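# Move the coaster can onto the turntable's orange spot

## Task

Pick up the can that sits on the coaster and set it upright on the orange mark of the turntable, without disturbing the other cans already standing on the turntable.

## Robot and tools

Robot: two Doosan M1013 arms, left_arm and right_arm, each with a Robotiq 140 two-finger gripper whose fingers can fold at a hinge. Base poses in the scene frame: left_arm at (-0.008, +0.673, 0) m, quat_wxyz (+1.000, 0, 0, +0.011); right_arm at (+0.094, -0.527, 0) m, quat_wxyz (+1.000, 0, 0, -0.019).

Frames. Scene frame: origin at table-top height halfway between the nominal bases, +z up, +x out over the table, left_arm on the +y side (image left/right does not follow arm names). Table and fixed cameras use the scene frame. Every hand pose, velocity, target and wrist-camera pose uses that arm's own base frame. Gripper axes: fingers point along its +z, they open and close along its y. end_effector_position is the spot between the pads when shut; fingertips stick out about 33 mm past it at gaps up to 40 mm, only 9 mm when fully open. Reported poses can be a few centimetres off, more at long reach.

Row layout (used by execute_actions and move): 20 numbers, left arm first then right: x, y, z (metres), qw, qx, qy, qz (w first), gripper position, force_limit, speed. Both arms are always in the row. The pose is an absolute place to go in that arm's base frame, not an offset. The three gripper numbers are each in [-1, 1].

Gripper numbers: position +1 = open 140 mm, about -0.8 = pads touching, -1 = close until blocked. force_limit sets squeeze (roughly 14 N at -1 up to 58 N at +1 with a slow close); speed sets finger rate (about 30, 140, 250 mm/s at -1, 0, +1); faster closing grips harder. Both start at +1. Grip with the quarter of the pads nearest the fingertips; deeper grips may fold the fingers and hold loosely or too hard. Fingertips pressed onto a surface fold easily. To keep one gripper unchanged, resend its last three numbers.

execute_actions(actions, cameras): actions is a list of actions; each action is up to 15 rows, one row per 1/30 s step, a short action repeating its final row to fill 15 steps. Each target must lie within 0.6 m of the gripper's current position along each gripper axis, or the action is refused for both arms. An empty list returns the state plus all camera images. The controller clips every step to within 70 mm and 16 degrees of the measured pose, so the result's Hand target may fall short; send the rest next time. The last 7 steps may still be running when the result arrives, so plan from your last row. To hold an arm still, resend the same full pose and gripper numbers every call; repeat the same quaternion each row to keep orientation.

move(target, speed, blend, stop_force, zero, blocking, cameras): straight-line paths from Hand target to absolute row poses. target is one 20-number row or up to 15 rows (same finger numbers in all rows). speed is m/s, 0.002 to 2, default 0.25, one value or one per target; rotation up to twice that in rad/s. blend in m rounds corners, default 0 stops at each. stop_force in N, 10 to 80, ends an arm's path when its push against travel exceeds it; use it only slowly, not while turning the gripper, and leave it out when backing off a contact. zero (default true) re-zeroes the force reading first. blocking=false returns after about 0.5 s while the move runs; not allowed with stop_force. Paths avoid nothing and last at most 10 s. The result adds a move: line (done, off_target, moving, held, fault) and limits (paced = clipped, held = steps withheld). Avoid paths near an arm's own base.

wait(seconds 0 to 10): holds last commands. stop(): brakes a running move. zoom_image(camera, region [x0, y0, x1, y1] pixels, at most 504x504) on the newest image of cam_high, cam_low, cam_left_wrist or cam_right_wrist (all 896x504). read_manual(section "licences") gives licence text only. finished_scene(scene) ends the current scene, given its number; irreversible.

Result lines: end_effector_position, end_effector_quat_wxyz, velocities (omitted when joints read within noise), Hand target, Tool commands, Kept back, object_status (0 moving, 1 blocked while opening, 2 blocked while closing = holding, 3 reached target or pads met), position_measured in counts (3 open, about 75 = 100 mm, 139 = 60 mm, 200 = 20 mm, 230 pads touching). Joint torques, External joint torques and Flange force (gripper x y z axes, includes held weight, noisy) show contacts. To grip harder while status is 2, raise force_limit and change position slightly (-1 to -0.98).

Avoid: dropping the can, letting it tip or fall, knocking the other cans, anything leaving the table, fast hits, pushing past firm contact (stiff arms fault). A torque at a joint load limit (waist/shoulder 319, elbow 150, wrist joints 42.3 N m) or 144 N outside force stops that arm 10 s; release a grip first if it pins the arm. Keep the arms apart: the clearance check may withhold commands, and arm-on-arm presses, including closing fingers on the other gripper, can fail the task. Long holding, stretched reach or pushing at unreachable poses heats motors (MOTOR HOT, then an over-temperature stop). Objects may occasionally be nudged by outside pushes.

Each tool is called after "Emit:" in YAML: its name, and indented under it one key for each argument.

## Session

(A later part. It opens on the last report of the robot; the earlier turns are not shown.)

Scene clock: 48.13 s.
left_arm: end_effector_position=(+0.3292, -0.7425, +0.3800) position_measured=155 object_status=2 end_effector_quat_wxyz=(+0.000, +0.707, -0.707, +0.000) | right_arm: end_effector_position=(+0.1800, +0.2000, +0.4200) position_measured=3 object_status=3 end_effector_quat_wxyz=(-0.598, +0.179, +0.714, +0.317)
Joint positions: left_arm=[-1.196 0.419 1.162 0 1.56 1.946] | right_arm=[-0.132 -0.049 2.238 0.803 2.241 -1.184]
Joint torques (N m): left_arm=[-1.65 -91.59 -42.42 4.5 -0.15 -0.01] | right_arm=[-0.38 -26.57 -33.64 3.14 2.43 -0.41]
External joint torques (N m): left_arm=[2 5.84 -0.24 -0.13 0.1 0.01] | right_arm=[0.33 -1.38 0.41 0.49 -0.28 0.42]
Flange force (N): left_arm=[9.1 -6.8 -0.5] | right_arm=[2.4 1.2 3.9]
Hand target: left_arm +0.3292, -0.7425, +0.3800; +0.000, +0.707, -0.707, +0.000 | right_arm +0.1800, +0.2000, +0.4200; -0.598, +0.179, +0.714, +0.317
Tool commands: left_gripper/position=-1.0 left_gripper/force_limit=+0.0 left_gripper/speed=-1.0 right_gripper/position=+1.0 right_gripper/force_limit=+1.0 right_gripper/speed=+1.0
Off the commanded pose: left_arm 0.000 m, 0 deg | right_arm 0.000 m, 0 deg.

Emit:
wait:
  seconds: 4.75

Emit:
move:
  target:
    - [0.3500, -0.7154, 0.37, 0, 0.7071, -0.7071, 0, -1, 0, -1, 0.18, 0.20, 0.42, -0.598, 0.179, 0.714, 0.317, 1, 1, 1]
    - [0.3771, -0.6946, 0.35, 0, 0.7071, -0.7071, 0, -1, 0, -1, 0.18, 0.20, 0.42, -0.598, 0.179, 0.714, 0.317, 1, 1, 1]
    - [0.4087, -0.6815, 0.315, 0, 0.7071, -0.7071, 0, -1, 0, -1, 0.18, 0.20, 0.42, -0.598, 0.179, 0.714, 0.317, 1, 1, 1]
    - [0.4426, -0.6770, 0.285, 0, 0.7071, -0.7071, 0, -1, 0, -1, 0.18, 0.20, 0.42, -0.598, 0.179, 0.714, 0.317, 1, 1, 1]
    - [0.4765, -0.6815, 0.268, 0, 0.7071, -0.7071, 0, -1, 0, -1, 0.18, 0.20, 0.42, -0.598, 0.179, 0.714, 0.317, 1, 1, 1]
    - [0.5081, -0.6946, 0.2635, 0, 0.7071, -0.7071, 0, -1, 0, -1, 0.18, 0.20, 0.42, -0.598, 0.179, 0.714, 0.317, 1, 1, 1]
    - [0.5352, -0.7154, 0.2635, 0, 0.7071, -0.7071, 0, -1, 0, -1, 0.18, 0.20, 0.42, -0.598, 0.179, 0.714, 0.317, 1, 1, 1]
    - [0.5560, -0.7425, 0.2635, 0, 0.7071, -0.7071, 0, -1, 0, -1, 0.18, 0.20, 0.42, -0.598, 0.179, 0.714, 0.317, 1, 1, 1]
  speed: [0.1225, 0.1362, 0.168, 0.1564, 0.1313, 0.1186, 0.1177, 0.1177]
  blend: [0.01, 0.01, 0.01, 0.01, 0.01, 0.01, 0.01, 0]
  blocking: false
  cameras: ["cam_left_wrist"]

Emit:
wait:
  seconds: 0.5

Emit:
wait:
  seconds: 0.8
  cameras: ["cam_high", "cam_left_wrist"]

Emit:
move:
  target:
    - [0.5352, -0.7154, 0.2635, 0, 0.7071, -0.7071, 0, -1, 0, -1, 0.18, 0.20, 0.42, -0.598, 0.179, 0.714, 0.317, 1, 1, 1]
    - [0.5613, -0.7526, 0.27, 0, 0.7071, -0.7071, 0, -1, 0, -1, 0.18, 0.20, 0.42, -0.598, 0.179, 0.714, 0.317, 1, 1, 1]
    - [0.5731, -0.7966, 0.31, 0, 0.7071, -0.7071, 0, -1, 0, -1, 0.18, 0.20, 0.42, -0.598, 0.179, 0.714, 0.317, 1, 1, 1]
    - [0.5691, -0.8419, 0.35, 0, 0.7071, -0.7071, 0, -1, 0, -1, 0.18, 0.20, 0.42, -0.598, 0.179, 0.714, 0.317, 1, 1, 1]
  speed: [0.118, 0.119, 0.14, 0.13]
  blend: [0.01, 0.01, 0.01, 0]
  blocking: false
  cameras: ["cam_left_wrist"]

Emit:
wait:
  seconds: 0.4
  cameras: ["cam_high"]

Emit:
wait:
  seconds: 1.5

Scene clock: 53.87 s.
left_arm: end_effector_position=(+0.3292, -0.7425, +0.3800) position_measured=155 object_status=2 end_effector_quat_wxyz=(+0.000, +0.707, -0.707, +0.000) | right_arm: end_effector_position=(+0.1800, +0.2000, +0.4200) position_measured=3 object_status=3 end_effector_quat_wxyz=(-0.598, +0.179, +0.714, +0.317)
Joint positions: left_arm=[-1.196 0.419 1.162 0 1.56 1.946] | right_arm=[-0.132 -0.049 2.238 0.803 2.241 -1.184]
Joint torques (N m): left_arm=[-1.74 -92.46 -42.46 4.49 -0.18 -0.1] | right_arm=[-0.02 -26.82 -33.73 3.12 2.39 -0.41]
External joint torques (N m): left_arm=[1.75 7.94 0.18 -0.17 0.12 0.1] | right_arm=[0.01 -1.47 0.45 0.5 -0.23 0.42]
Flange force (N): left_arm=[11.6 -7.6 0.3] | right_arm=[2.7 0.5 3.6]
Hand target: left_arm +0.3292, -0.7425, +0.3800; +0.000, +0.707, -0.707, +0.000 | right_arm +0.1800, +0.2000, +0.4200; -0.598, +0.179, +0.714, +0.317
Tool commands: left_gripper/position=-1.0 left_gripper/force_limit=+0.0 left_gripper/speed=-1.0 right_gripper/position=+1.0 right_gripper/force_limit=+1.0 right_gripper/speed=+1.0
Off the commanded pose: left_arm 0.000 m, 0 deg | right_arm 0.000 m, 0 deg.
wait: 4.77 s; at rest from the start

Scene clock: 54.37 s.
left_arm: end_effector_position=(+0.3578, -0.7095, +0.3641) position_measured=155 object_status=2 end_effector_quat_wxyz=(+0.000, +0.707, -0.707, +0.000) end_effector_velocity=(+0.090, +0.074, -0.066) end_effector_angular_velocity=(+0.003, +0.002, +0.000) | right_arm: end_effector_position=(+0.1800, +0.2000, +0.4200) position_measured=3 object_status=3 end_effector_quat_wxyz=(-0.598, +0.179, +0.714, +0.317)
Joint positions: left_arm=[-1.147 0.39 1.233 0 1.519 1.994] | right_arm=[-0.132 -0.049 2.238 0.803 2.241 -1.184]
Joint velocities: left_arm=[0.141 -0.036 0.17 0 -0.131 0.142] | right_arm=[within noise]
Joint torques (N m): left_arm=[-0.95 -89.4 -43.18 4.48 -0.32 0.15] | right_arm=[0.08 -26.45 -33.79 3.16 2.41 -0.38]
External joint torques (N m): left_arm=[1.46 8.48 1.27 -0.18 0.26 -0.15] | right_arm=[0 -1.92 0.51 0.47 -0.25 0.39]
Flange force (N): left_arm=[9.7 -6.7 2.4] | right_arm=[3.2 0.0 4.1]
Hand target: left_arm +0.3665, -0.7025, +0.3577; +0.000, +0.707, -0.707, +0.000 | right_arm +0.1800, +0.2000, +0.4200; -0.598, +0.179, +0.714, +0.317
Tool commands: left_gripper/position=-1.0 left_gripper/force_limit=+0.0 left_gripper/speed=-1.0 right_gripper/position=+1.0 right_gripper/force_limit=+1.0 right_gripper/speed=+1.0
Off the commanded pose: left_arm 0.225 m, 0 deg | right_arm 0.000 m, 0 deg.
move: running; path passed 1 of 8 targets
Images, in order (width x height): cam_left_wrist 896x504.

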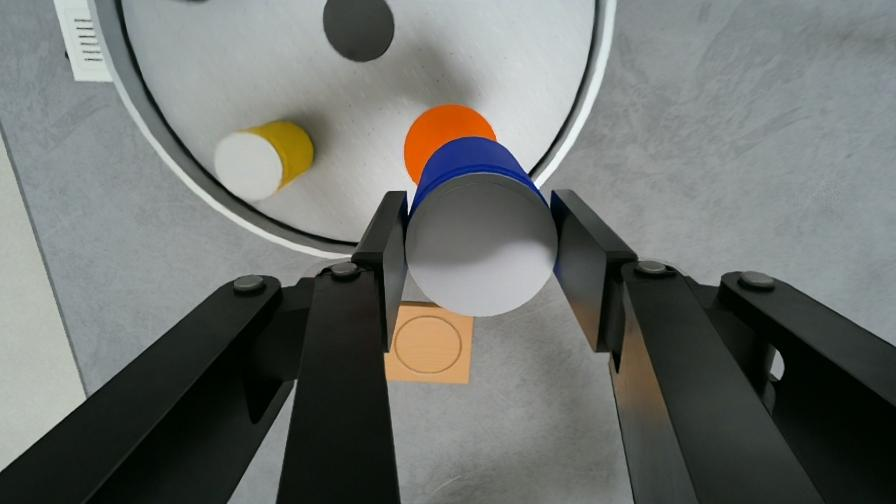

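Scene clock: 54.87 s.
left_arm: end_effector_position=(+0.4084, -0.6820, +0.3158) position_measured=155 object_status=2 end_effector_quat_wxyz=(+0.000, +0.707, -0.707, +0.000) end_effector_velocity=(+0.112, +0.030, -0.111) end_effector_angular_velocity=(+0.000, -0.001, +0.000) | right_arm: end_effector_position=(+0.1800, +0.2000, +0.4200) position_measured=3 object_status=3 end_effector_quat_wxyz=(-0.598, +0.179, +0.714, +0.317)
Joint positions: left_arm=[-1.075 0.398 1.308 0 1.435 2.067] | right_arm=[-0.132 -0.049 2.238 0.803 2.241 -1.184]
Joint velocities: left_arm=[0.141 0.078 0.089 0.001 -0.167 0.142] | right_arm=[within noise]
Joint torques (N m): left_arm=[-2.34 -87.41 -41.96 4.51 -0.44 -0.1] | right_arm=[-0.02 -26.8 -33.9 3.14 2.47 -0.43]
External joint torques (N m): left_arm=[1.94 5.8 -0.98 -0.14 0.33 0.1] | right_arm=[-0.06 -1.7 0.57 0.51 -0.31 0.44]
Flange force (N): left_arm=[9.2 -8.5 -0.7] | right_arm=[2.9 0.2 4.0]
Hand target: left_arm +0.4192, -0.6798, +0.3056; +0.000, +0.707, -0.707, +0.000 | right_arm +0.1800, +0.2000, +0.4200; -0.598, +0.179, +0.714, +0.317
Tool commands: left_gripper/position=-1.0 left_gripper/force_limit=+0.0 left_gripper/speed=-1.0 right_gripper/position=+1.0 right_gripper/force_limit=+1.0 right_gripper/speed=+1.0
Off the commanded pose: left_arm 0.168 m, 0 deg | right_arm 0.000 m, 0 deg.
earlier move: running; path passed 3 of 8 targets
wait: 0.50 s; no rest

Scene clock: 55.67 s.
left_arm: end_effector_position=(+0.4986, -0.6905, +0.2648) position_measured=155 object_status=2 end_effector_quat_wxyz=(+0.000, +0.707, -0.707, +0.000) end_effector_velocity=(+0.104, -0.047, -0.015) end_effector_angular_velocity=(+0.002, +0.002, +0.000) | right_arm: end_effector_position=(+0.1800, +0.2000, +0.4200) position_measured=3 object_status=3 end_effector_quat_wxyz=(-0.598, +0.179, +0.714, +0.317)
Joint positions: left_arm=[-0.986 0.506 1.24 0 1.395 2.155] | right_arm=[-0.132 -0.049 2.238 0.803 2.241 -1.184]
Joint velocities: left_arm=[0.072 0.173 -0.239 -0.001 0.07 0.072] | right_arm=[within noise]
Joint torques (N m): left_arm=[-2.41 -99.07 -41.94 4.47 -0.06 -0.33] | right_arm=[-0.24 -26.46 -33.77 3.16 2.38 -0.4]
External joint torques (N m): left_arm=[1.2 7.22 -0.19 -0.22 -0.02 0.33] | right_arm=[0.3 -1.83 0.47 0.47 -0.23 0.4]
Flange force (N): left_arm=[9.2 -8.9 1.9] | right_arm=[3.1 0.7 4.4]
Hand target: left_arm +0.5087, -0.6954, +0.2637; +0.000, +0.707, -0.707, +0.000 | right_arm +0.1800, +0.2000, +0.4200; -0.598, +0.179, +0.714, +0.317
Tool commands: left_gripper/position=-1.0 left_gripper/force_limit=+0.0 left_gripper/speed=-1.0 right_gripper/position=+1.0 right_gripper/force_limit=+1.0 right_gripper/speed=+1.0
Off the commanded pose: left_arm 0.077 m, 0 deg | right_arm 0.000 m, 0 deg.
earlier move: running; path passed 5 of 8 targets
wait: 0.80 s; no rest
Images, in order (width x height): cam_high 896x504, cam_left_wrist 896x504.

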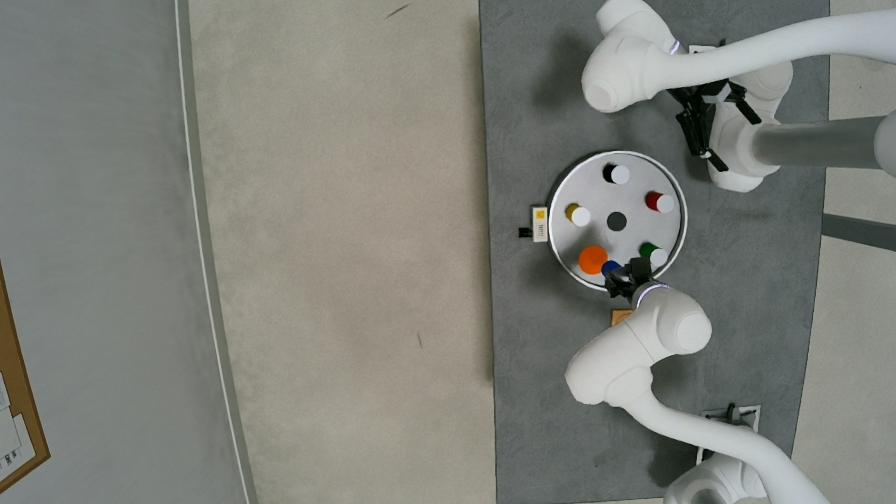

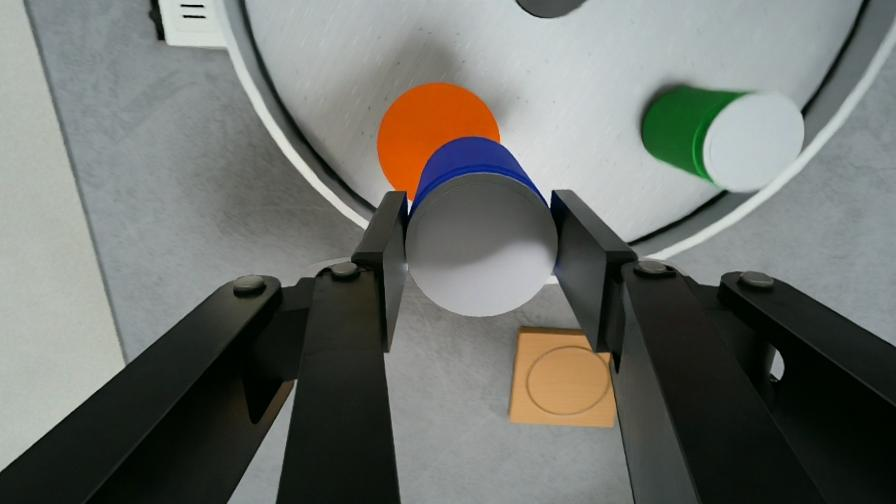

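Scene clock: 56.17 s.
left_arm: end_effector_position=(+0.5415, -0.7247, +0.2651) position_measured=155 object_status=2 end_effector_quat_wxyz=(+0.000, +0.707, -0.707, +0.001) end_effector_velocity=(+0.068, -0.093, +0.015) end_effector_angular_velocity=(-0.002, -0.002, -0.001) | right_arm: end_effector_position=(+0.1800, +0.2000, +0.4200) position_measured=3 object_status=3 end_effector_quat_wxyz=(-0.598, +0.179, +0.714, +0.317)
Joint positions: left_arm=[-0.967 0.597 1.094 0 1.449 2.174] | right_arm=[-0.132 -0.049 2.238 0.803 2.241 -1.184]
Joint velocities: left_arm=[0.004 0.202 -0.357 0 0.152 0.004] | right_arm=[within noise]
Joint torques (N m): left_arm=[-3.85 -108.15 -42.27 4.49 -0.08 -0.13] | right_arm=[0.21 -26.64 -33.78 3.14 2.41 -0.41]
External joint torques (N m): left_arm=[3.48 8.56 0.48 -0.24 0.03 0.13] | right_arm=[-0.22 -1.64 0.48 0.49 -0.25 0.42]
Flange force (N): left_arm=[9.0 -11.7 2.5] | right_arm=[3.0 -0.1 3.5]
Hand target: left_arm +0.5485, -0.7344, +0.2667; +0.000, +0.707, -0.707, +0.001 | right_arm +0.1800, +0.2000, +0.4200; -0.598, +0.179, +0.714, +0.317
Tool commands: left_gripper/position=-1.0 left_gripper/force_limit=+0.0 left_gripper/speed=-1.0 right_gripper/position=+1.0 right_gripper/force_limit=+1.0 right_gripper/speed=+1.0
Off the commanded pose: left_arm 0.147 m, 0 deg | right_arm 0.000 m, 0 deg.
earlier move: replaced; path passed 5 of 8 targets
move: running; path passed 1 of 4 targets
Images, in order (width x height): cam_left_wrist 896x504.

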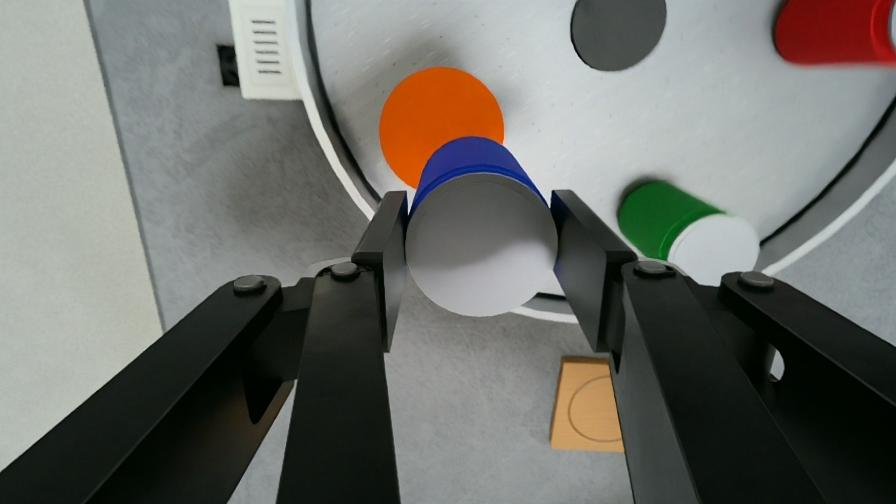

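Scene clock: 56.57 s.
left_arm: end_effector_position=(+0.5639, -0.7629, +0.2801) position_measured=155 object_status=2 end_effector_quat_wxyz=(+0.000, +0.707, -0.707, +0.001) end_effector_velocity=(+0.027, -0.100, +0.086) end_effector_angular_velocity=(-0.004, -0.003, -0.002) | right_arm: end_effector_position=(+0.1800, +0.2000, +0.4200) position_measured=3 object_status=3 end_effector_quat_wxyz=(-0.598, +0.179, +0.714, +0.317)
Joint positions: left_arm=[-0.971 0.678 0.934 0 1.528 2.171] | right_arm=[-0.132 -0.049 2.238 0.803 2.241 -1.184]
Joint velocities: left_arm=[-0.036 0.183 -0.463 0 0.275 -0.034] | right_arm=[within noise]
Joint torques (N m): left_arm=[-1.21 -116.14 -41.94 4.5 -0.54 -0.11] | right_arm=[-0.12 -26.85 -33.74 3.12 2.43 -0.44]
External joint torques (N m): left_arm=[0.96 8.15 -0.82 -0.15 0.49 0.11] | right_arm=[0.17 -1.58 0.41 0.51 -0.28 0.44]
Flange force (N): left_arm=[15.4 -12.7 -1.5] | right_arm=[2.8 0.9 3.9]
Hand target: left_arm +0.5666, -0.7738, +0.2897; +0.000, +0.707, -0.707, +0.001 | right_arm +0.1800, +0.2000, +0.4200; -0.598, +0.179, +0.714, +0.317
Tool commands: left_gripper/position=-1.0 left_gripper/force_limit=+0.0 left_gripper/speed=-1.0 right_gripper/position=+1.0 right_gripper/force_limit=+1.0 right_gripper/speed=+1.0
Off the commanded pose: left_arm 0.106 m, 0 deg | right_arm 0.000 m, 0 deg.
earlier move: running; path passed 2 of 4 targets
wait: 0.40 s; no rest
Images, in order (width x height): cam_high 896x504.

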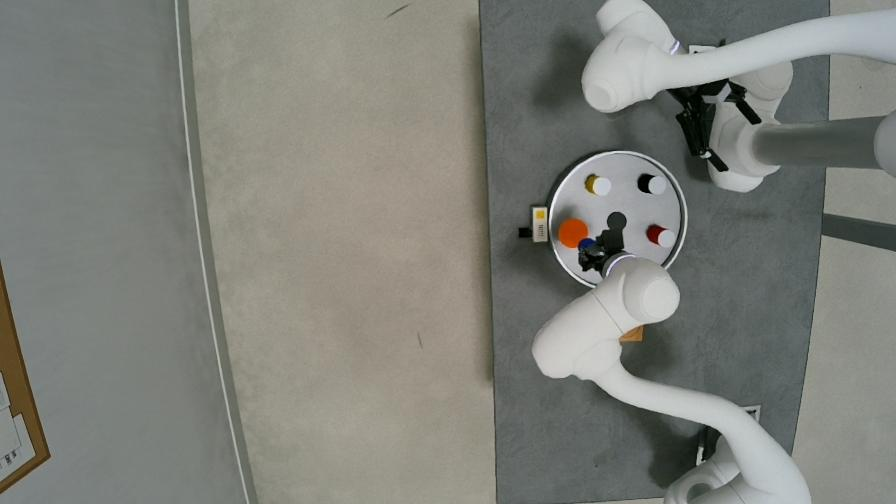

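Scene clock: 57.60 s.
left_arm: end_effector_position=(+0.5691, -0.8418, +0.3500) position_measured=155 object_status=2 end_effector_quat_wxyz=(+0.000, +0.707, -0.707, +0.000) end_effector_velocity=(+0.000, -0.001, +0.000) end_effector_angular_velocity=(+0.001, +0.002, +0.000) | right_arm: end_effector_position=(+0.1800, +0.2000, +0.4200) position_measured=3 object_status=3 end_effector_quat_wxyz=(-0.598, +0.179, +0.714, +0.317)
Joint positions: left_arm=[-1.01 0.863 0.478 0 1.8 2.131] | right_arm=[-0.132 -0.049 2.238 0.803 2.241 -1.184]
Joint velocities: left_arm=[0 0.005 -0.01 -0.001 0.007 0] | right_arm=[within noise]
Joint torques (N m): left_arm=[-1.26 -131.05 -42.09 4.38 -0.01 -0.09] | right_arm=[-0.12 -26.73 -33.71 3.16 2.41 -0.41]
External joint torques (N m): left_arm=[0.81 10.6 1 -0.2 -0.03 0.09] | right_arm=[0.18 -1.67 0.4 0.47 -0.26 0.42]
Flange force (N): left_arm=[0.0 0.0 0.0] | right_arm=[2.9 0.7 3.9]
Hand target: left_arm +0.5691, -0.8419, +0.3500; +0.000, +0.707, -0.707, +0.000 | right_arm +0.1800, +0.2000, +0.4200; -0.598, +0.179, +0.714, +0.317
Tool commands: left_gripper/position=-1.0 left_gripper/force_limit=+0.0 left_gripper/speed=-1.0 right_gripper/position=+1.0 right_gripper/force_limit=+1.0 right_gripper/speed=+1.0
Off the commanded pose: left_arm 0.000 m, 0 deg | right_arm 0.000 m, 0 deg.
earlier move: done
wait: 1.03 of 1.5 s (the move ended)

Emit:
move:
  target: [0.3279, -0.7417, 0.28, 0, 0.7071, -0.7071, 0, -1, 0, -1, 0.18, 0.20, 0.42, -0.598, 0.179, 0.714, 0.317, 1, 1, 1]
  speed: 0.2

Scene clock: 60.83 s.
left_arm: end_effector_position=(+0.3279, -0.7417, +0.2800) position_measured=155 object_status=2 end_effector_quat_wxyz=(+0.000, +0.707, -0.707, +0.000) | right_arm: end_effector_position=(+0.1800, +0.2000, +0.4200) position_measured=3 object_status=3 end_effector_quat_wxyz=(-0.598, +0.179, +0.714, +0.317)
Joint positions: left_arm=[-1.197 0.434 1.321 0 1.386 1.945] | right_arm=[-0.132 -0.049 2.238 0.803 2.241 -1.184]
Joint torques (N m): left_arm=[-2.03 -93.55 -41.32 4.41 -0.18 -0.1] | right_arm=[0.04 -26.55 -33.87 3.13 2.38 -0.39]
External joint torques (N m): left_arm=[2.5 7.99 -0.21 -0.15 0.14 0.1] | right_arm=[0.03 -2.01 0.55 0.5 -0.22 0.4]
Flange force (N): left_arm=[11.4 -8.5 1.9] | right_arm=[3.4 0.0 4.3]
Hand target: left_arm +0.3279, -0.7417, +0.2800; +0.000, +0.707, -0.707, +0.000 | right_arm +0.1800, +0.2000, +0.4200; -0.598, +0.179, +0.714, +0.317
Off the commanded pose: left_arm 0.000 m, 0 deg | right_arm 0.000 m, 0 deg.
move: done

Emit:
wait:
  seconds: 5.86

Emit:
move:
  target:
    - [0.3489, -0.7143, 0.27, 0, 0.7071, -0.7071, 0, -1, 0, -1, 0.18, 0.20, 0.42, -0.598, 0.179, 0.714, 0.317, 1, 1, 1]
    - [0.3763, -0.6933, 0.25, 0, 0.7071, -0.7071, 0, -1, 0, -1, 0.18, 0.20, 0.42, -0.598, 0.179, 0.714, 0.317, 1, 1, 1]
    - [0.4083, -0.6800, 0.215, 0, 0.7071, -0.7071, 0, -1, 0, -1, 0.18, 0.20, 0.42, -0.598, 0.179, 0.714, 0.317, 1, 1, 1]
    - [0.4426, -0.6755, 0.185, 0, 0.7071, -0.7071, 0, -1, 0, -1, 0.18, 0.20, 0.42, -0.598, 0.179, 0.714, 0.317, 1, 1, 1]
    - [0.4769, -0.6800, 0.168, 0, 0.7071, -0.7071, 0, -1, 0, -1, 0.18, 0.20, 0.42, -0.598, 0.179, 0.714, 0.317, 1, 1, 1]
    - [0.5089, -0.6933, 0.163, 0, 0.7071, -0.7071, 0, -1, 0, -1, 0.18, 0.20, 0.42, -0.598, 0.179, 0.714, 0.317, 1, 1, 1]
    - [0.5363, -0.7143, 0.163, 0, 0.7071, -0.7071, 0, -1, 0, -1, 0.18, 0.20, 0.42, -0.598, 0.179, 0.714, 0.317, 1, 1, 1]
    - [0.5573, -0.7417, 0.163, 0, 0.7071, -0.7071, 0, -1, 0, -1, 0.18, 0.20, 0.42, -0.598, 0.179, 0.714, 0.317, 1, 1, 1]
  speed: [0.125, 0.139, 0.171, 0.159, 0.134, 0.1225, 0.1225, 0.1225]
  blend: [0.01, 0.01, 0.01, 0.01, 0.01, 0.01, 0.01, 0]
  blocking: false
  cameras: ["cam_left_wrist"]

Emit:
wait:
  seconds: 0.5

Emit:
wait:
  seconds: 0.8
  cameras: ["cam_high", "cam_left_wrist"]

Emit:
move:
  target:
    - [0.5363, -0.7143, 0.163, 0, 0.7071, -0.7071, 0, 0.2, 0, 0, 0.18, 0.20, 0.42, -0.598, 0.179, 0.714, 0.317, 1, 1, 1]
    - [0.5627, -0.7520, 0.166, 0, 0.7071, -0.7071, 0, 0.2, 0, 0, 0.18, 0.20, 0.42, -0.598, 0.179, 0.714, 0.317, 1, 1, 1]
    - [0.5746, -0.7965, 0.20, 0, 0.7071, -0.7071, 0, 0.2, 0, 0, 0.18, 0.20, 0.42, -0.598, 0.179, 0.714, 0.317, 1, 1, 1]
    - [0.5706, -0.8423, 0.26, 0, 0.7071, -0.7071, 0, 0.2, 0, 0, 0.18, 0.20, 0.42, -0.598, 0.179, 0.714, 0.317, 1, 1, 1]
  speed: [0.123, 0.1245, 0.145, 0.13]
  blend: [0.01, 0.01, 0.01, 0]
  blocking: false
  cameras: ["cam_left_wrist"]

Emit:
wait:
  seconds: 0.4
  cameras: ["cam_high", "cam_left_wrist"]

Emit:
wait:
  seconds: 1.5
  cameras: ["cam_high", "cam_low", "cam_left_wrist"]

Scene clock: 67.90 s.
left_arm: end_effector_position=(+0.3279, -0.7417, +0.2800) position_measured=155 object_status=2 end_effector_quat_wxyz=(+0.000, +0.707, -0.707, +0.000) | right_arm: end_effector_position=(+0.1800, +0.2000, +0.4200) position_measured=3 object_status=3 end_effector_quat_wxyz=(-0.598, +0.179, +0.714, +0.317)
Joint positions: left_arm=[-1.197 0.434 1.321 0 1.386 1.944] | right_arm=[-0.132 -0.049 2.238 0.803 2.241 -1.184]
Joint torques (N m): left_arm=[-1.42 -92.73 -41.66 4.4 -0.15 -0.07] | right_arm=[-0.34 -26.75 -33.71 3.18 2.47 -0.4]
External joint torques (N m): left_arm=[1.49 7.67 0.14 -0.15 0.09 0.07] | right_arm=[0.38 -1.7 0.38 0.45 -0.31 0.41]
Flange force (N): left_arm=[10.5 -6.8 2.4] | right_arm=[2.8 1.0 4.2]
Hand target: left_arm +0.3279, -0.7417, +0.2800; +0.000, +0.707, -0.707, +0.000 | right_arm +0.1800, +0.2000, +0.4200; -0.598, +0.179, +0.714, +0.317
Tool commands: left_gripper/position=-1.0 left_gripper/force_limit=+0.0 left_gripper/speed=-1.0 right_gripper/position=+1.0 right_gripper/force_limit=+1.0 right_gripper/speed=+1.0
Off the commanded pose: left_arm 0.000 m, 0 deg | right_arm 0.000 m, 0 deg.
wait: 5.87 s; at rest from the start

Scene clock: 68.40 s.
left_arm: end_effector_position=(+0.3577, -0.7076, +0.2634) position_measured=155 object_status=2 end_effector_quat_wxyz=(+0.000, +0.707, -0.707, +0.000) end_effector_velocity=(+0.093, +0.074, -0.066) end_effector_angular_velocity=(+0.000, -0.001, +0.000) | right_arm: end_effector_position=(+0.1800, +0.2000, +0.4200) position_measured=3 object_status=3 end_effector_quat_wxyz=(-0.598, +0.179, +0.714, +0.317)
Joint positions: left_arm=[-1.146 0.41 1.386 0 1.346 1.995] | right_arm=[-0.132 -0.049 2.238 0.803 2.241 -1.184]
Joint velocities: left_arm=[0.146 -0.015 0.143 0.001 -0.129 0.145] | right_arm=[within noise]
Joint torques (N m): left_arm=[-0.8 -88.85 -40.33 4.39 -0.27 -0.26] | right_arm=[-0.29 -26.65 -33.64 3.16 2.42 -0.42]
External joint torques (N m): left_arm=[1.05 6.79 -0.8 -0.18 0.2 0.26] | right_arm=[0.29 -1.66 0.33 0.47 -0.27 0.43]
Flange force (N): left_arm=[10.8 -7.3 1.1] | right_arm=[2.9 1.0 4.0]
Hand target: left_arm +0.3660, -0.7010, +0.2574; +0.000, +0.707, -0.707, +0.000 | right_arm +0.1800, +0.2000, +0.4200; -0.598, +0.179, +0.714, +0.317
Tool commands: left_gripper/position=-1.0 left_gripper/force_limit=+0.0 left_gripper/speed=-1.0 right_gripper/position=+1.0 right_gripper/force_limit=+1.0 right_gripper/speed=+1.0
Off the commanded pose: left_arm 0.226 m, 0 deg | right_arm 0.000 m, 0 deg.
move: running; path passed 1 of 8 targets
Images, in order (width x height): cam_left_wrist 896x504.

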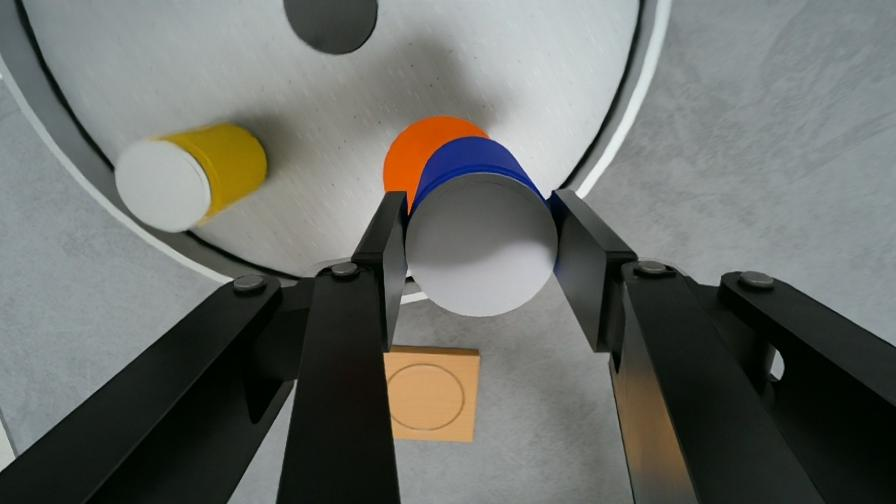

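Scene clock: 68.90 s.
left_arm: end_effector_position=(+0.4096, -0.6801, +0.2142) position_measured=155 object_status=2 end_effector_quat_wxyz=(+0.000, +0.707, -0.707, +0.000) end_effector_velocity=(+0.116, +0.028, -0.112) end_effector_angular_velocity=(+0.000, +0.001, -0.002) | right_arm: end_effector_position=(+0.1800, +0.2000, +0.4200) position_measured=3 object_status=3 end_effector_quat_wxyz=(-0.598, +0.179, +0.714, +0.317)
Joint positions: left_arm=[-1.072 0.433 1.444 0 1.265 2.069] | right_arm=[-0.132 -0.049 2.238 0.803 2.241 -1.184]
Joint velocities: left_arm=[0.145 0.111 0.045 -0.001 -0.156 0.148] | right_arm=[within noise]
Joint torques (N m): left_arm=[-0.85 -88.19 -42.54 4.37 -0.09 0.24] | right_arm=[-0.02 -27.19 -33.54 3.11 2.41 -0.46]
External joint torques (N m): left_arm=[-0.08 5.38 1.35 -0.19 -0.02 -0.24] | right_arm=[0.21 -1.32 0.26 0.51 -0.25 0.47]
Flange force (N): left_arm=[4.7 -2.3 4.2] | right_arm=[2.6 1.4 3.5]
Hand target: left_arm +0.4199, -0.6781, +0.2047; +0.000, +0.707, -0.707, +0.000 | right_arm +0.1800, +0.2000, +0.4200; -0.598, +0.179, +0.714, +0.317
Tool commands: left_gripper/position=-1.0 left_gripper/force_limit=+0.0 left_gripper/speed=-1.0 right_gripper/position=+1.0 right_gripper/force_limit=+1.0 right_gripper/speed=+1.0
Off the commanded pose: left_arm 0.168 m, 0 deg | right_arm 0.000 m, 0 deg.
earlier move: running; path passed 3 of 8 targets
wait: 0.50 s; no rest

Scene clock: 69.70 s.
left_arm: end_effector_position=(+0.5018, -0.6903, +0.1642) position_measured=155 object_status=2 end_effector_quat_wxyz=(+0.000, +0.707, -0.707, +0.000) end_effector_velocity=(+0.108, -0.051, -0.015) end_effector_angular_velocity=(+0.000, +0.001, +0.001) | right_arm: end_effector_position=(+0.1800, +0.2000, +0.4200) position_measured=3 object_status=3 end_effector_quat_wxyz=(-0.598, +0.179, +0.714, +0.317)
Joint positions: left_arm=[-0.983 0.551 1.355 0 1.235 2.159] | right_arm=[-0.132 -0.049 2.238 0.803 2.241 -1.184]
Joint velocities: left_arm=[0.072 0.172 -0.25 -0.001 0.079 0.072] | right_arm=[within noise]
Joint torques (N m): left_arm=[-1.16 -98.53 -40.5 4.25 -0.08 0.06] | right_arm=[-0.17 -26.68 -33.85 3.14 2.49 -0.44]
External joint torques (N m): left_arm=[0.23 4.3 0.23 -0.17 0.02 -0.06] | right_arm=[0.16 -1.65 0.53 0.49 -0.33 0.45]
Flange force (N): left_arm=[4.9 -3.8 2.6] | right_arm=[2.7 0.7 4.2]
Hand target: left_arm +0.5114, -0.6953, +0.1631; +0.000, +0.707, -0.707, +0.000 | right_arm +0.1800, +0.2000, +0.4200; -0.598, +0.179, +0.714, +0.317
Tool commands: left_gripper/position=-1.0 left_gripper/force_limit=+0.0 left_gripper/speed=-1.0 right_gripper/position=+1.0 right_gripper/force_limit=+1.0 right_gripper/speed=+1.0
Off the commanded pose: left_arm 0.076 m, 0 deg | right_arm 0.000 m, 0 deg.
earlier move: running; path passed 5 of 8 targets
wait: 0.80 s; no rest
Images, in order (width x height): cam_high 896x504, cam_left_wrist 896x504.

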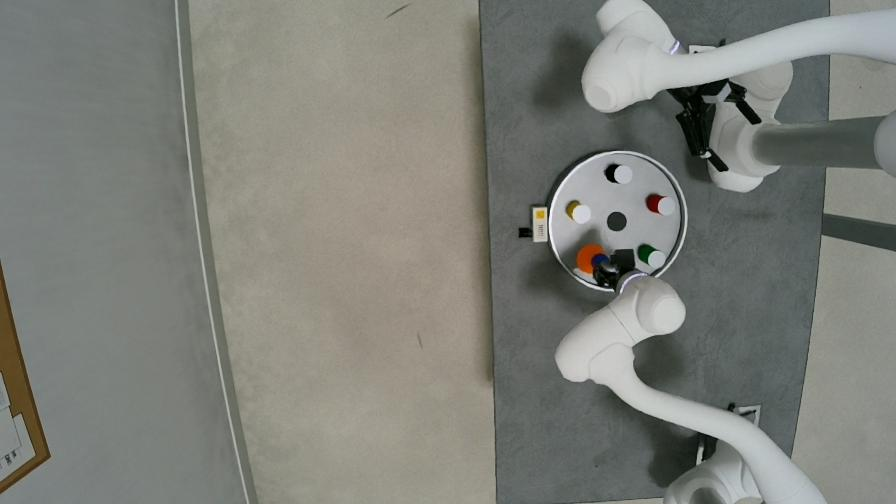

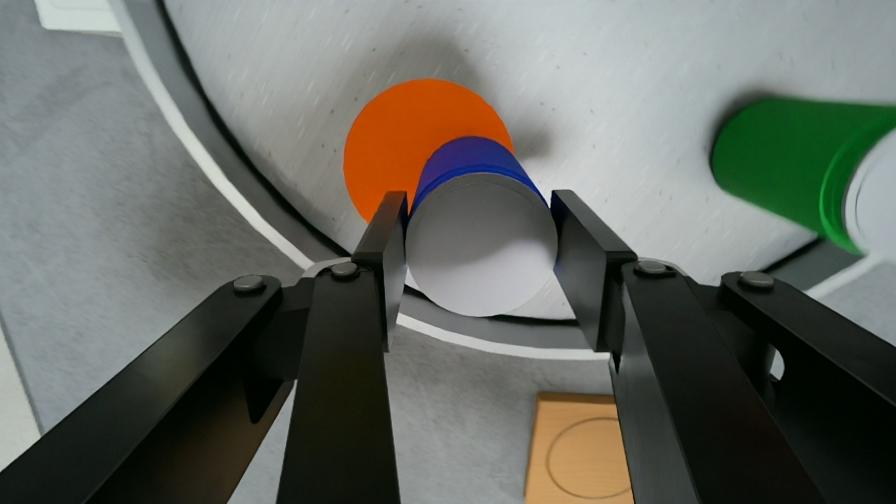

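Scene clock: 70.20 s.
left_arm: end_effector_position=(+0.5437, -0.7251, +0.1639) position_measured=104 object_status=0 end_effector_quat_wxyz=(+0.000, +0.707, -0.707, +0.000) end_effector_velocity=(+0.071, -0.098, +0.007) end_effector_angular_velocity=(-0.002, +0.000, +0.001) | right_arm: end_effector_position=(+0.1800, +0.2000, +0.4200) position_measured=3 object_status=3 end_effector_quat_wxyz=(-0.598, +0.179, +0.714, +0.317)
Joint positions: left_arm=[-0.965 0.636 1.216 0 1.289 2.176] | right_arm=[-0.132 -0.049 2.238 0.803 2.241 -1.184]
Joint velocities: left_arm=[0.003 0.197 -0.345 -0.001 0.147 0.003] | right_arm=[within noise]
Joint torques (N m): left_arm=[-4.18 -106.38 -39.95 4.28 -0.5 -0.09] | right_arm=[0.3 -26.51 -33.7 3.12 2.45 -0.38]
External joint torques (N m): left_arm=[3.59 4.56 -0.79 -0.14 0.44 0.09] | right_arm=[-0.43 -1.73 0.39 0.52 -0.29 0.39]
Flange force (N): left_arm=[5.9 -9.5 0.7] | right_arm=[3.1 -0.4 3.3]
Hand target: left_arm +0.5505, -0.7346, +0.1646; +0.000, +0.707, -0.707, +0.001 | right_arm +0.1800, +0.2000, +0.4200; -0.598, +0.179, +0.714, +0.317
Tool commands: left_gripper/position=+0.2 left_gripper/force_limit=+0.0 left_gripper/speed=+0.0 right_gripper/position=+1.0 right_gripper/force_limit=+1.0 right_gripper/speed=+1.0
Off the commanded pose: left_arm 0.154 m, 0 deg | right_arm 0.000 m, 0 deg.
earlier move: replaced; path passed 5 of 8 targets
move: running; path passed 1 of 4 targets
Images, in order (width x height): cam_left_wrist 896x504.

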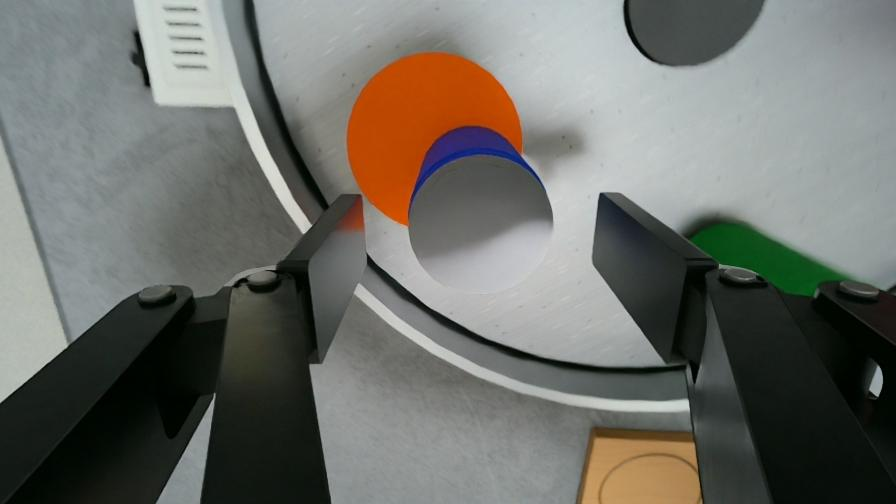

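Scene clock: 70.60 s.
left_arm: end_effector_position=(+0.5664, -0.7665, +0.1777) position_measured=104 object_status=3 end_effector_quat_wxyz=(+0.000, +0.707, -0.707, +0.001) end_effector_velocity=(+0.027, -0.112, +0.083) end_effector_angular_velocity=(-0.003, -0.002, -0.005) | right_arm: end_effector_position=(+0.1800, +0.2000, +0.4200) position_measured=3 object_status=3 end_effector_quat_wxyz=(-0.598, +0.179, +0.714, +0.317)
Joint positions: left_arm=[-0.971 0.71 1.063 0 1.367 2.171] | right_arm=[-0.132 -0.049 2.238 0.803 2.241 -1.184]
Joint velocities: left_arm=[-0.043 0.159 -0.428 0 0.265 -0.037] | right_arm=[within noise]
Joint torques (N m): left_arm=[-2.39 -114.76 -40.87 4.44 -0.32 -0.03] | right_arm=[0.01 -26.6 -33.78 3.13 2.39 -0.46]
External joint torques (N m): left_arm=[2.31 5.32 -0.68 -0.21 0.28 0.03] | right_arm=[-0.06 -1.62 0.47 0.52 -0.23 0.47]
Flange force (N): left_arm=[8.4 -9.2 0.8] | right_arm=[3.0 0.4 3.7]
Hand target: left_arm +0.5692, -0.7777, +0.1861; +0.000, +0.707, -0.707, +0.001 | right_arm +0.1800, +0.2000, +0.4200; -0.598, +0.179, +0.714, +0.317
Tool commands: left_gripper/position=+0.2 left_gripper/force_limit=+0.0 left_gripper/speed=+0.0 right_gripper/position=+1.0 right_gripper/force_limit=+1.0 right_gripper/speed=+1.0
Off the commanded pose: left_arm 0.112 m, 0 deg | right_arm 0.000 m, 0 deg.
earlier move: running; path passed 2 of 4 targets
wait: 0.40 s; no rest
Images, in order (width x height): cam_high 896x504, cam_left_wrist 896x504.

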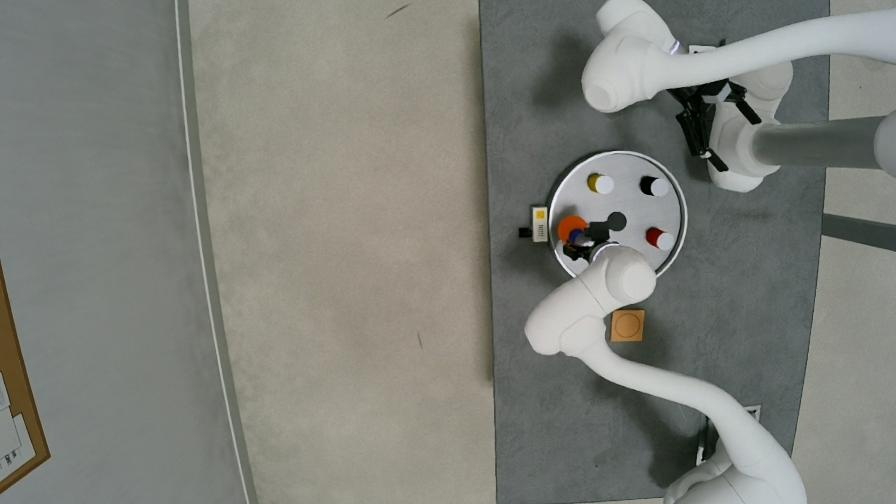

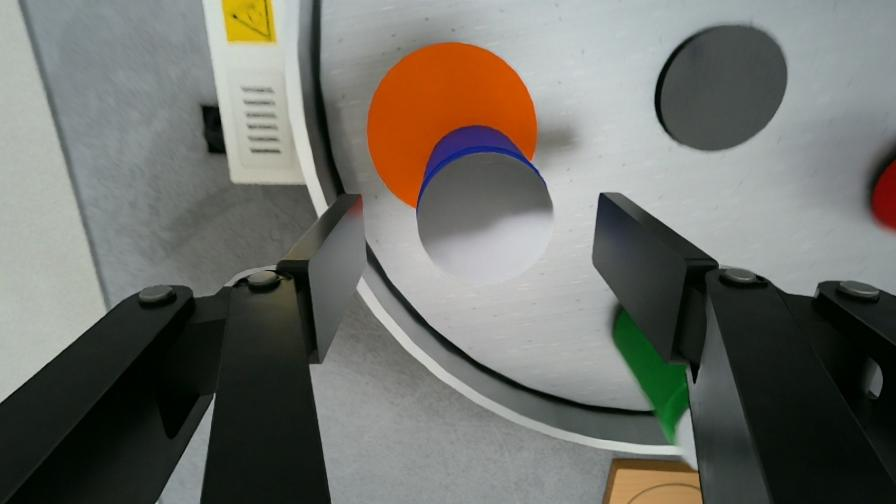

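Scene clock: 71.67 s.
left_arm: end_effector_position=(+0.5706, -0.8423, +0.2600) position_measured=104 object_status=3 end_effector_quat_wxyz=(+0.000, +0.707, -0.707, +0.000) | right_arm: end_effector_position=(+0.1800, +0.2000, +0.4200) position_measured=3 object_status=3 end_effector_quat_wxyz=(-0.598, +0.179, +0.714, +0.317)
Joint positions: left_arm=[-1.009 0.832 0.699 0 1.611 2.132] | right_arm=[-0.132 -0.049 2.238 0.803 2.241 -1.184]
Joint torques (N m): left_arm=[-1.28 -126.05 -42.17 4.44 -0.07 -0.04] | right_arm=[-0.21 -26.71 -33.77 3.12 2.46 -0.42]
External joint torques (N m): left_arm=[1.75 6.33 -0.18 -0.1 0.02 0.04] | right_arm=[0.22 -1.53 0.46 0.51 -0.3 0.43]
Flange force (N): left_arm=[12.9 -10.9 -1.0] | right_arm=[2.6 0.9 4.0]
Hand target: left_arm +0.5706, -0.8423, +0.2600; +0.000, +0.707, -0.707, +0.000 | right_arm +0.1800, +0.2000, +0.4200; -0.598, +0.179, +0.714, +0.317
Tool commands: left_gripper/position=+0.2 left_gripper/force_limit=+0.0 left_gripper/speed=+0.0 right_gripper/position=+1.0 right_gripper/force_limit=+1.0 right_gripper/speed=+1.0
Off the commanded pose: left_arm 0.000 m, 0 deg | right_arm 0.000 m, 0 deg.
earlier move: done
wait: 1.07 of 1.5 s (the move ended)
Images, in order (width x height): cam_high 896x504, cam_low 896x504, cam_left_wrist 896x504.

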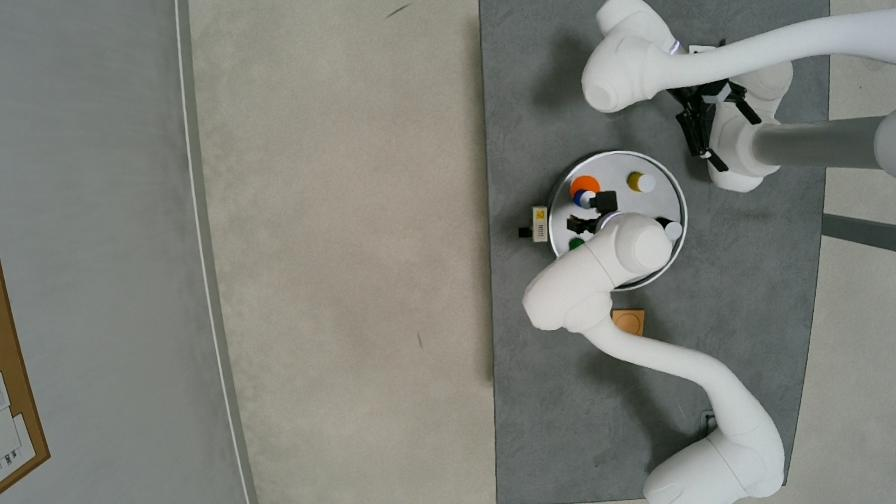

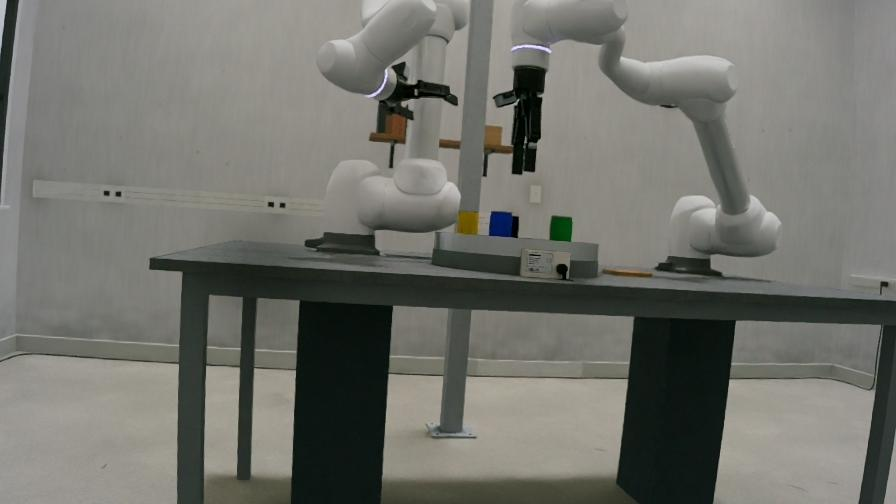

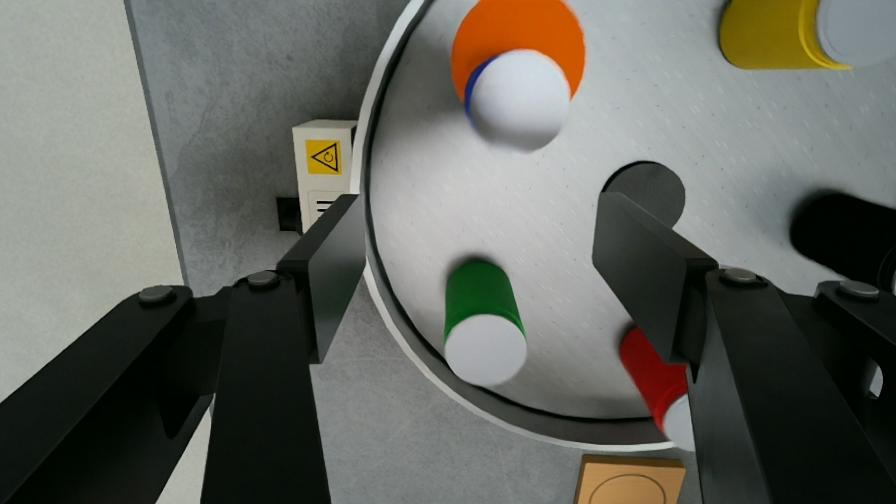

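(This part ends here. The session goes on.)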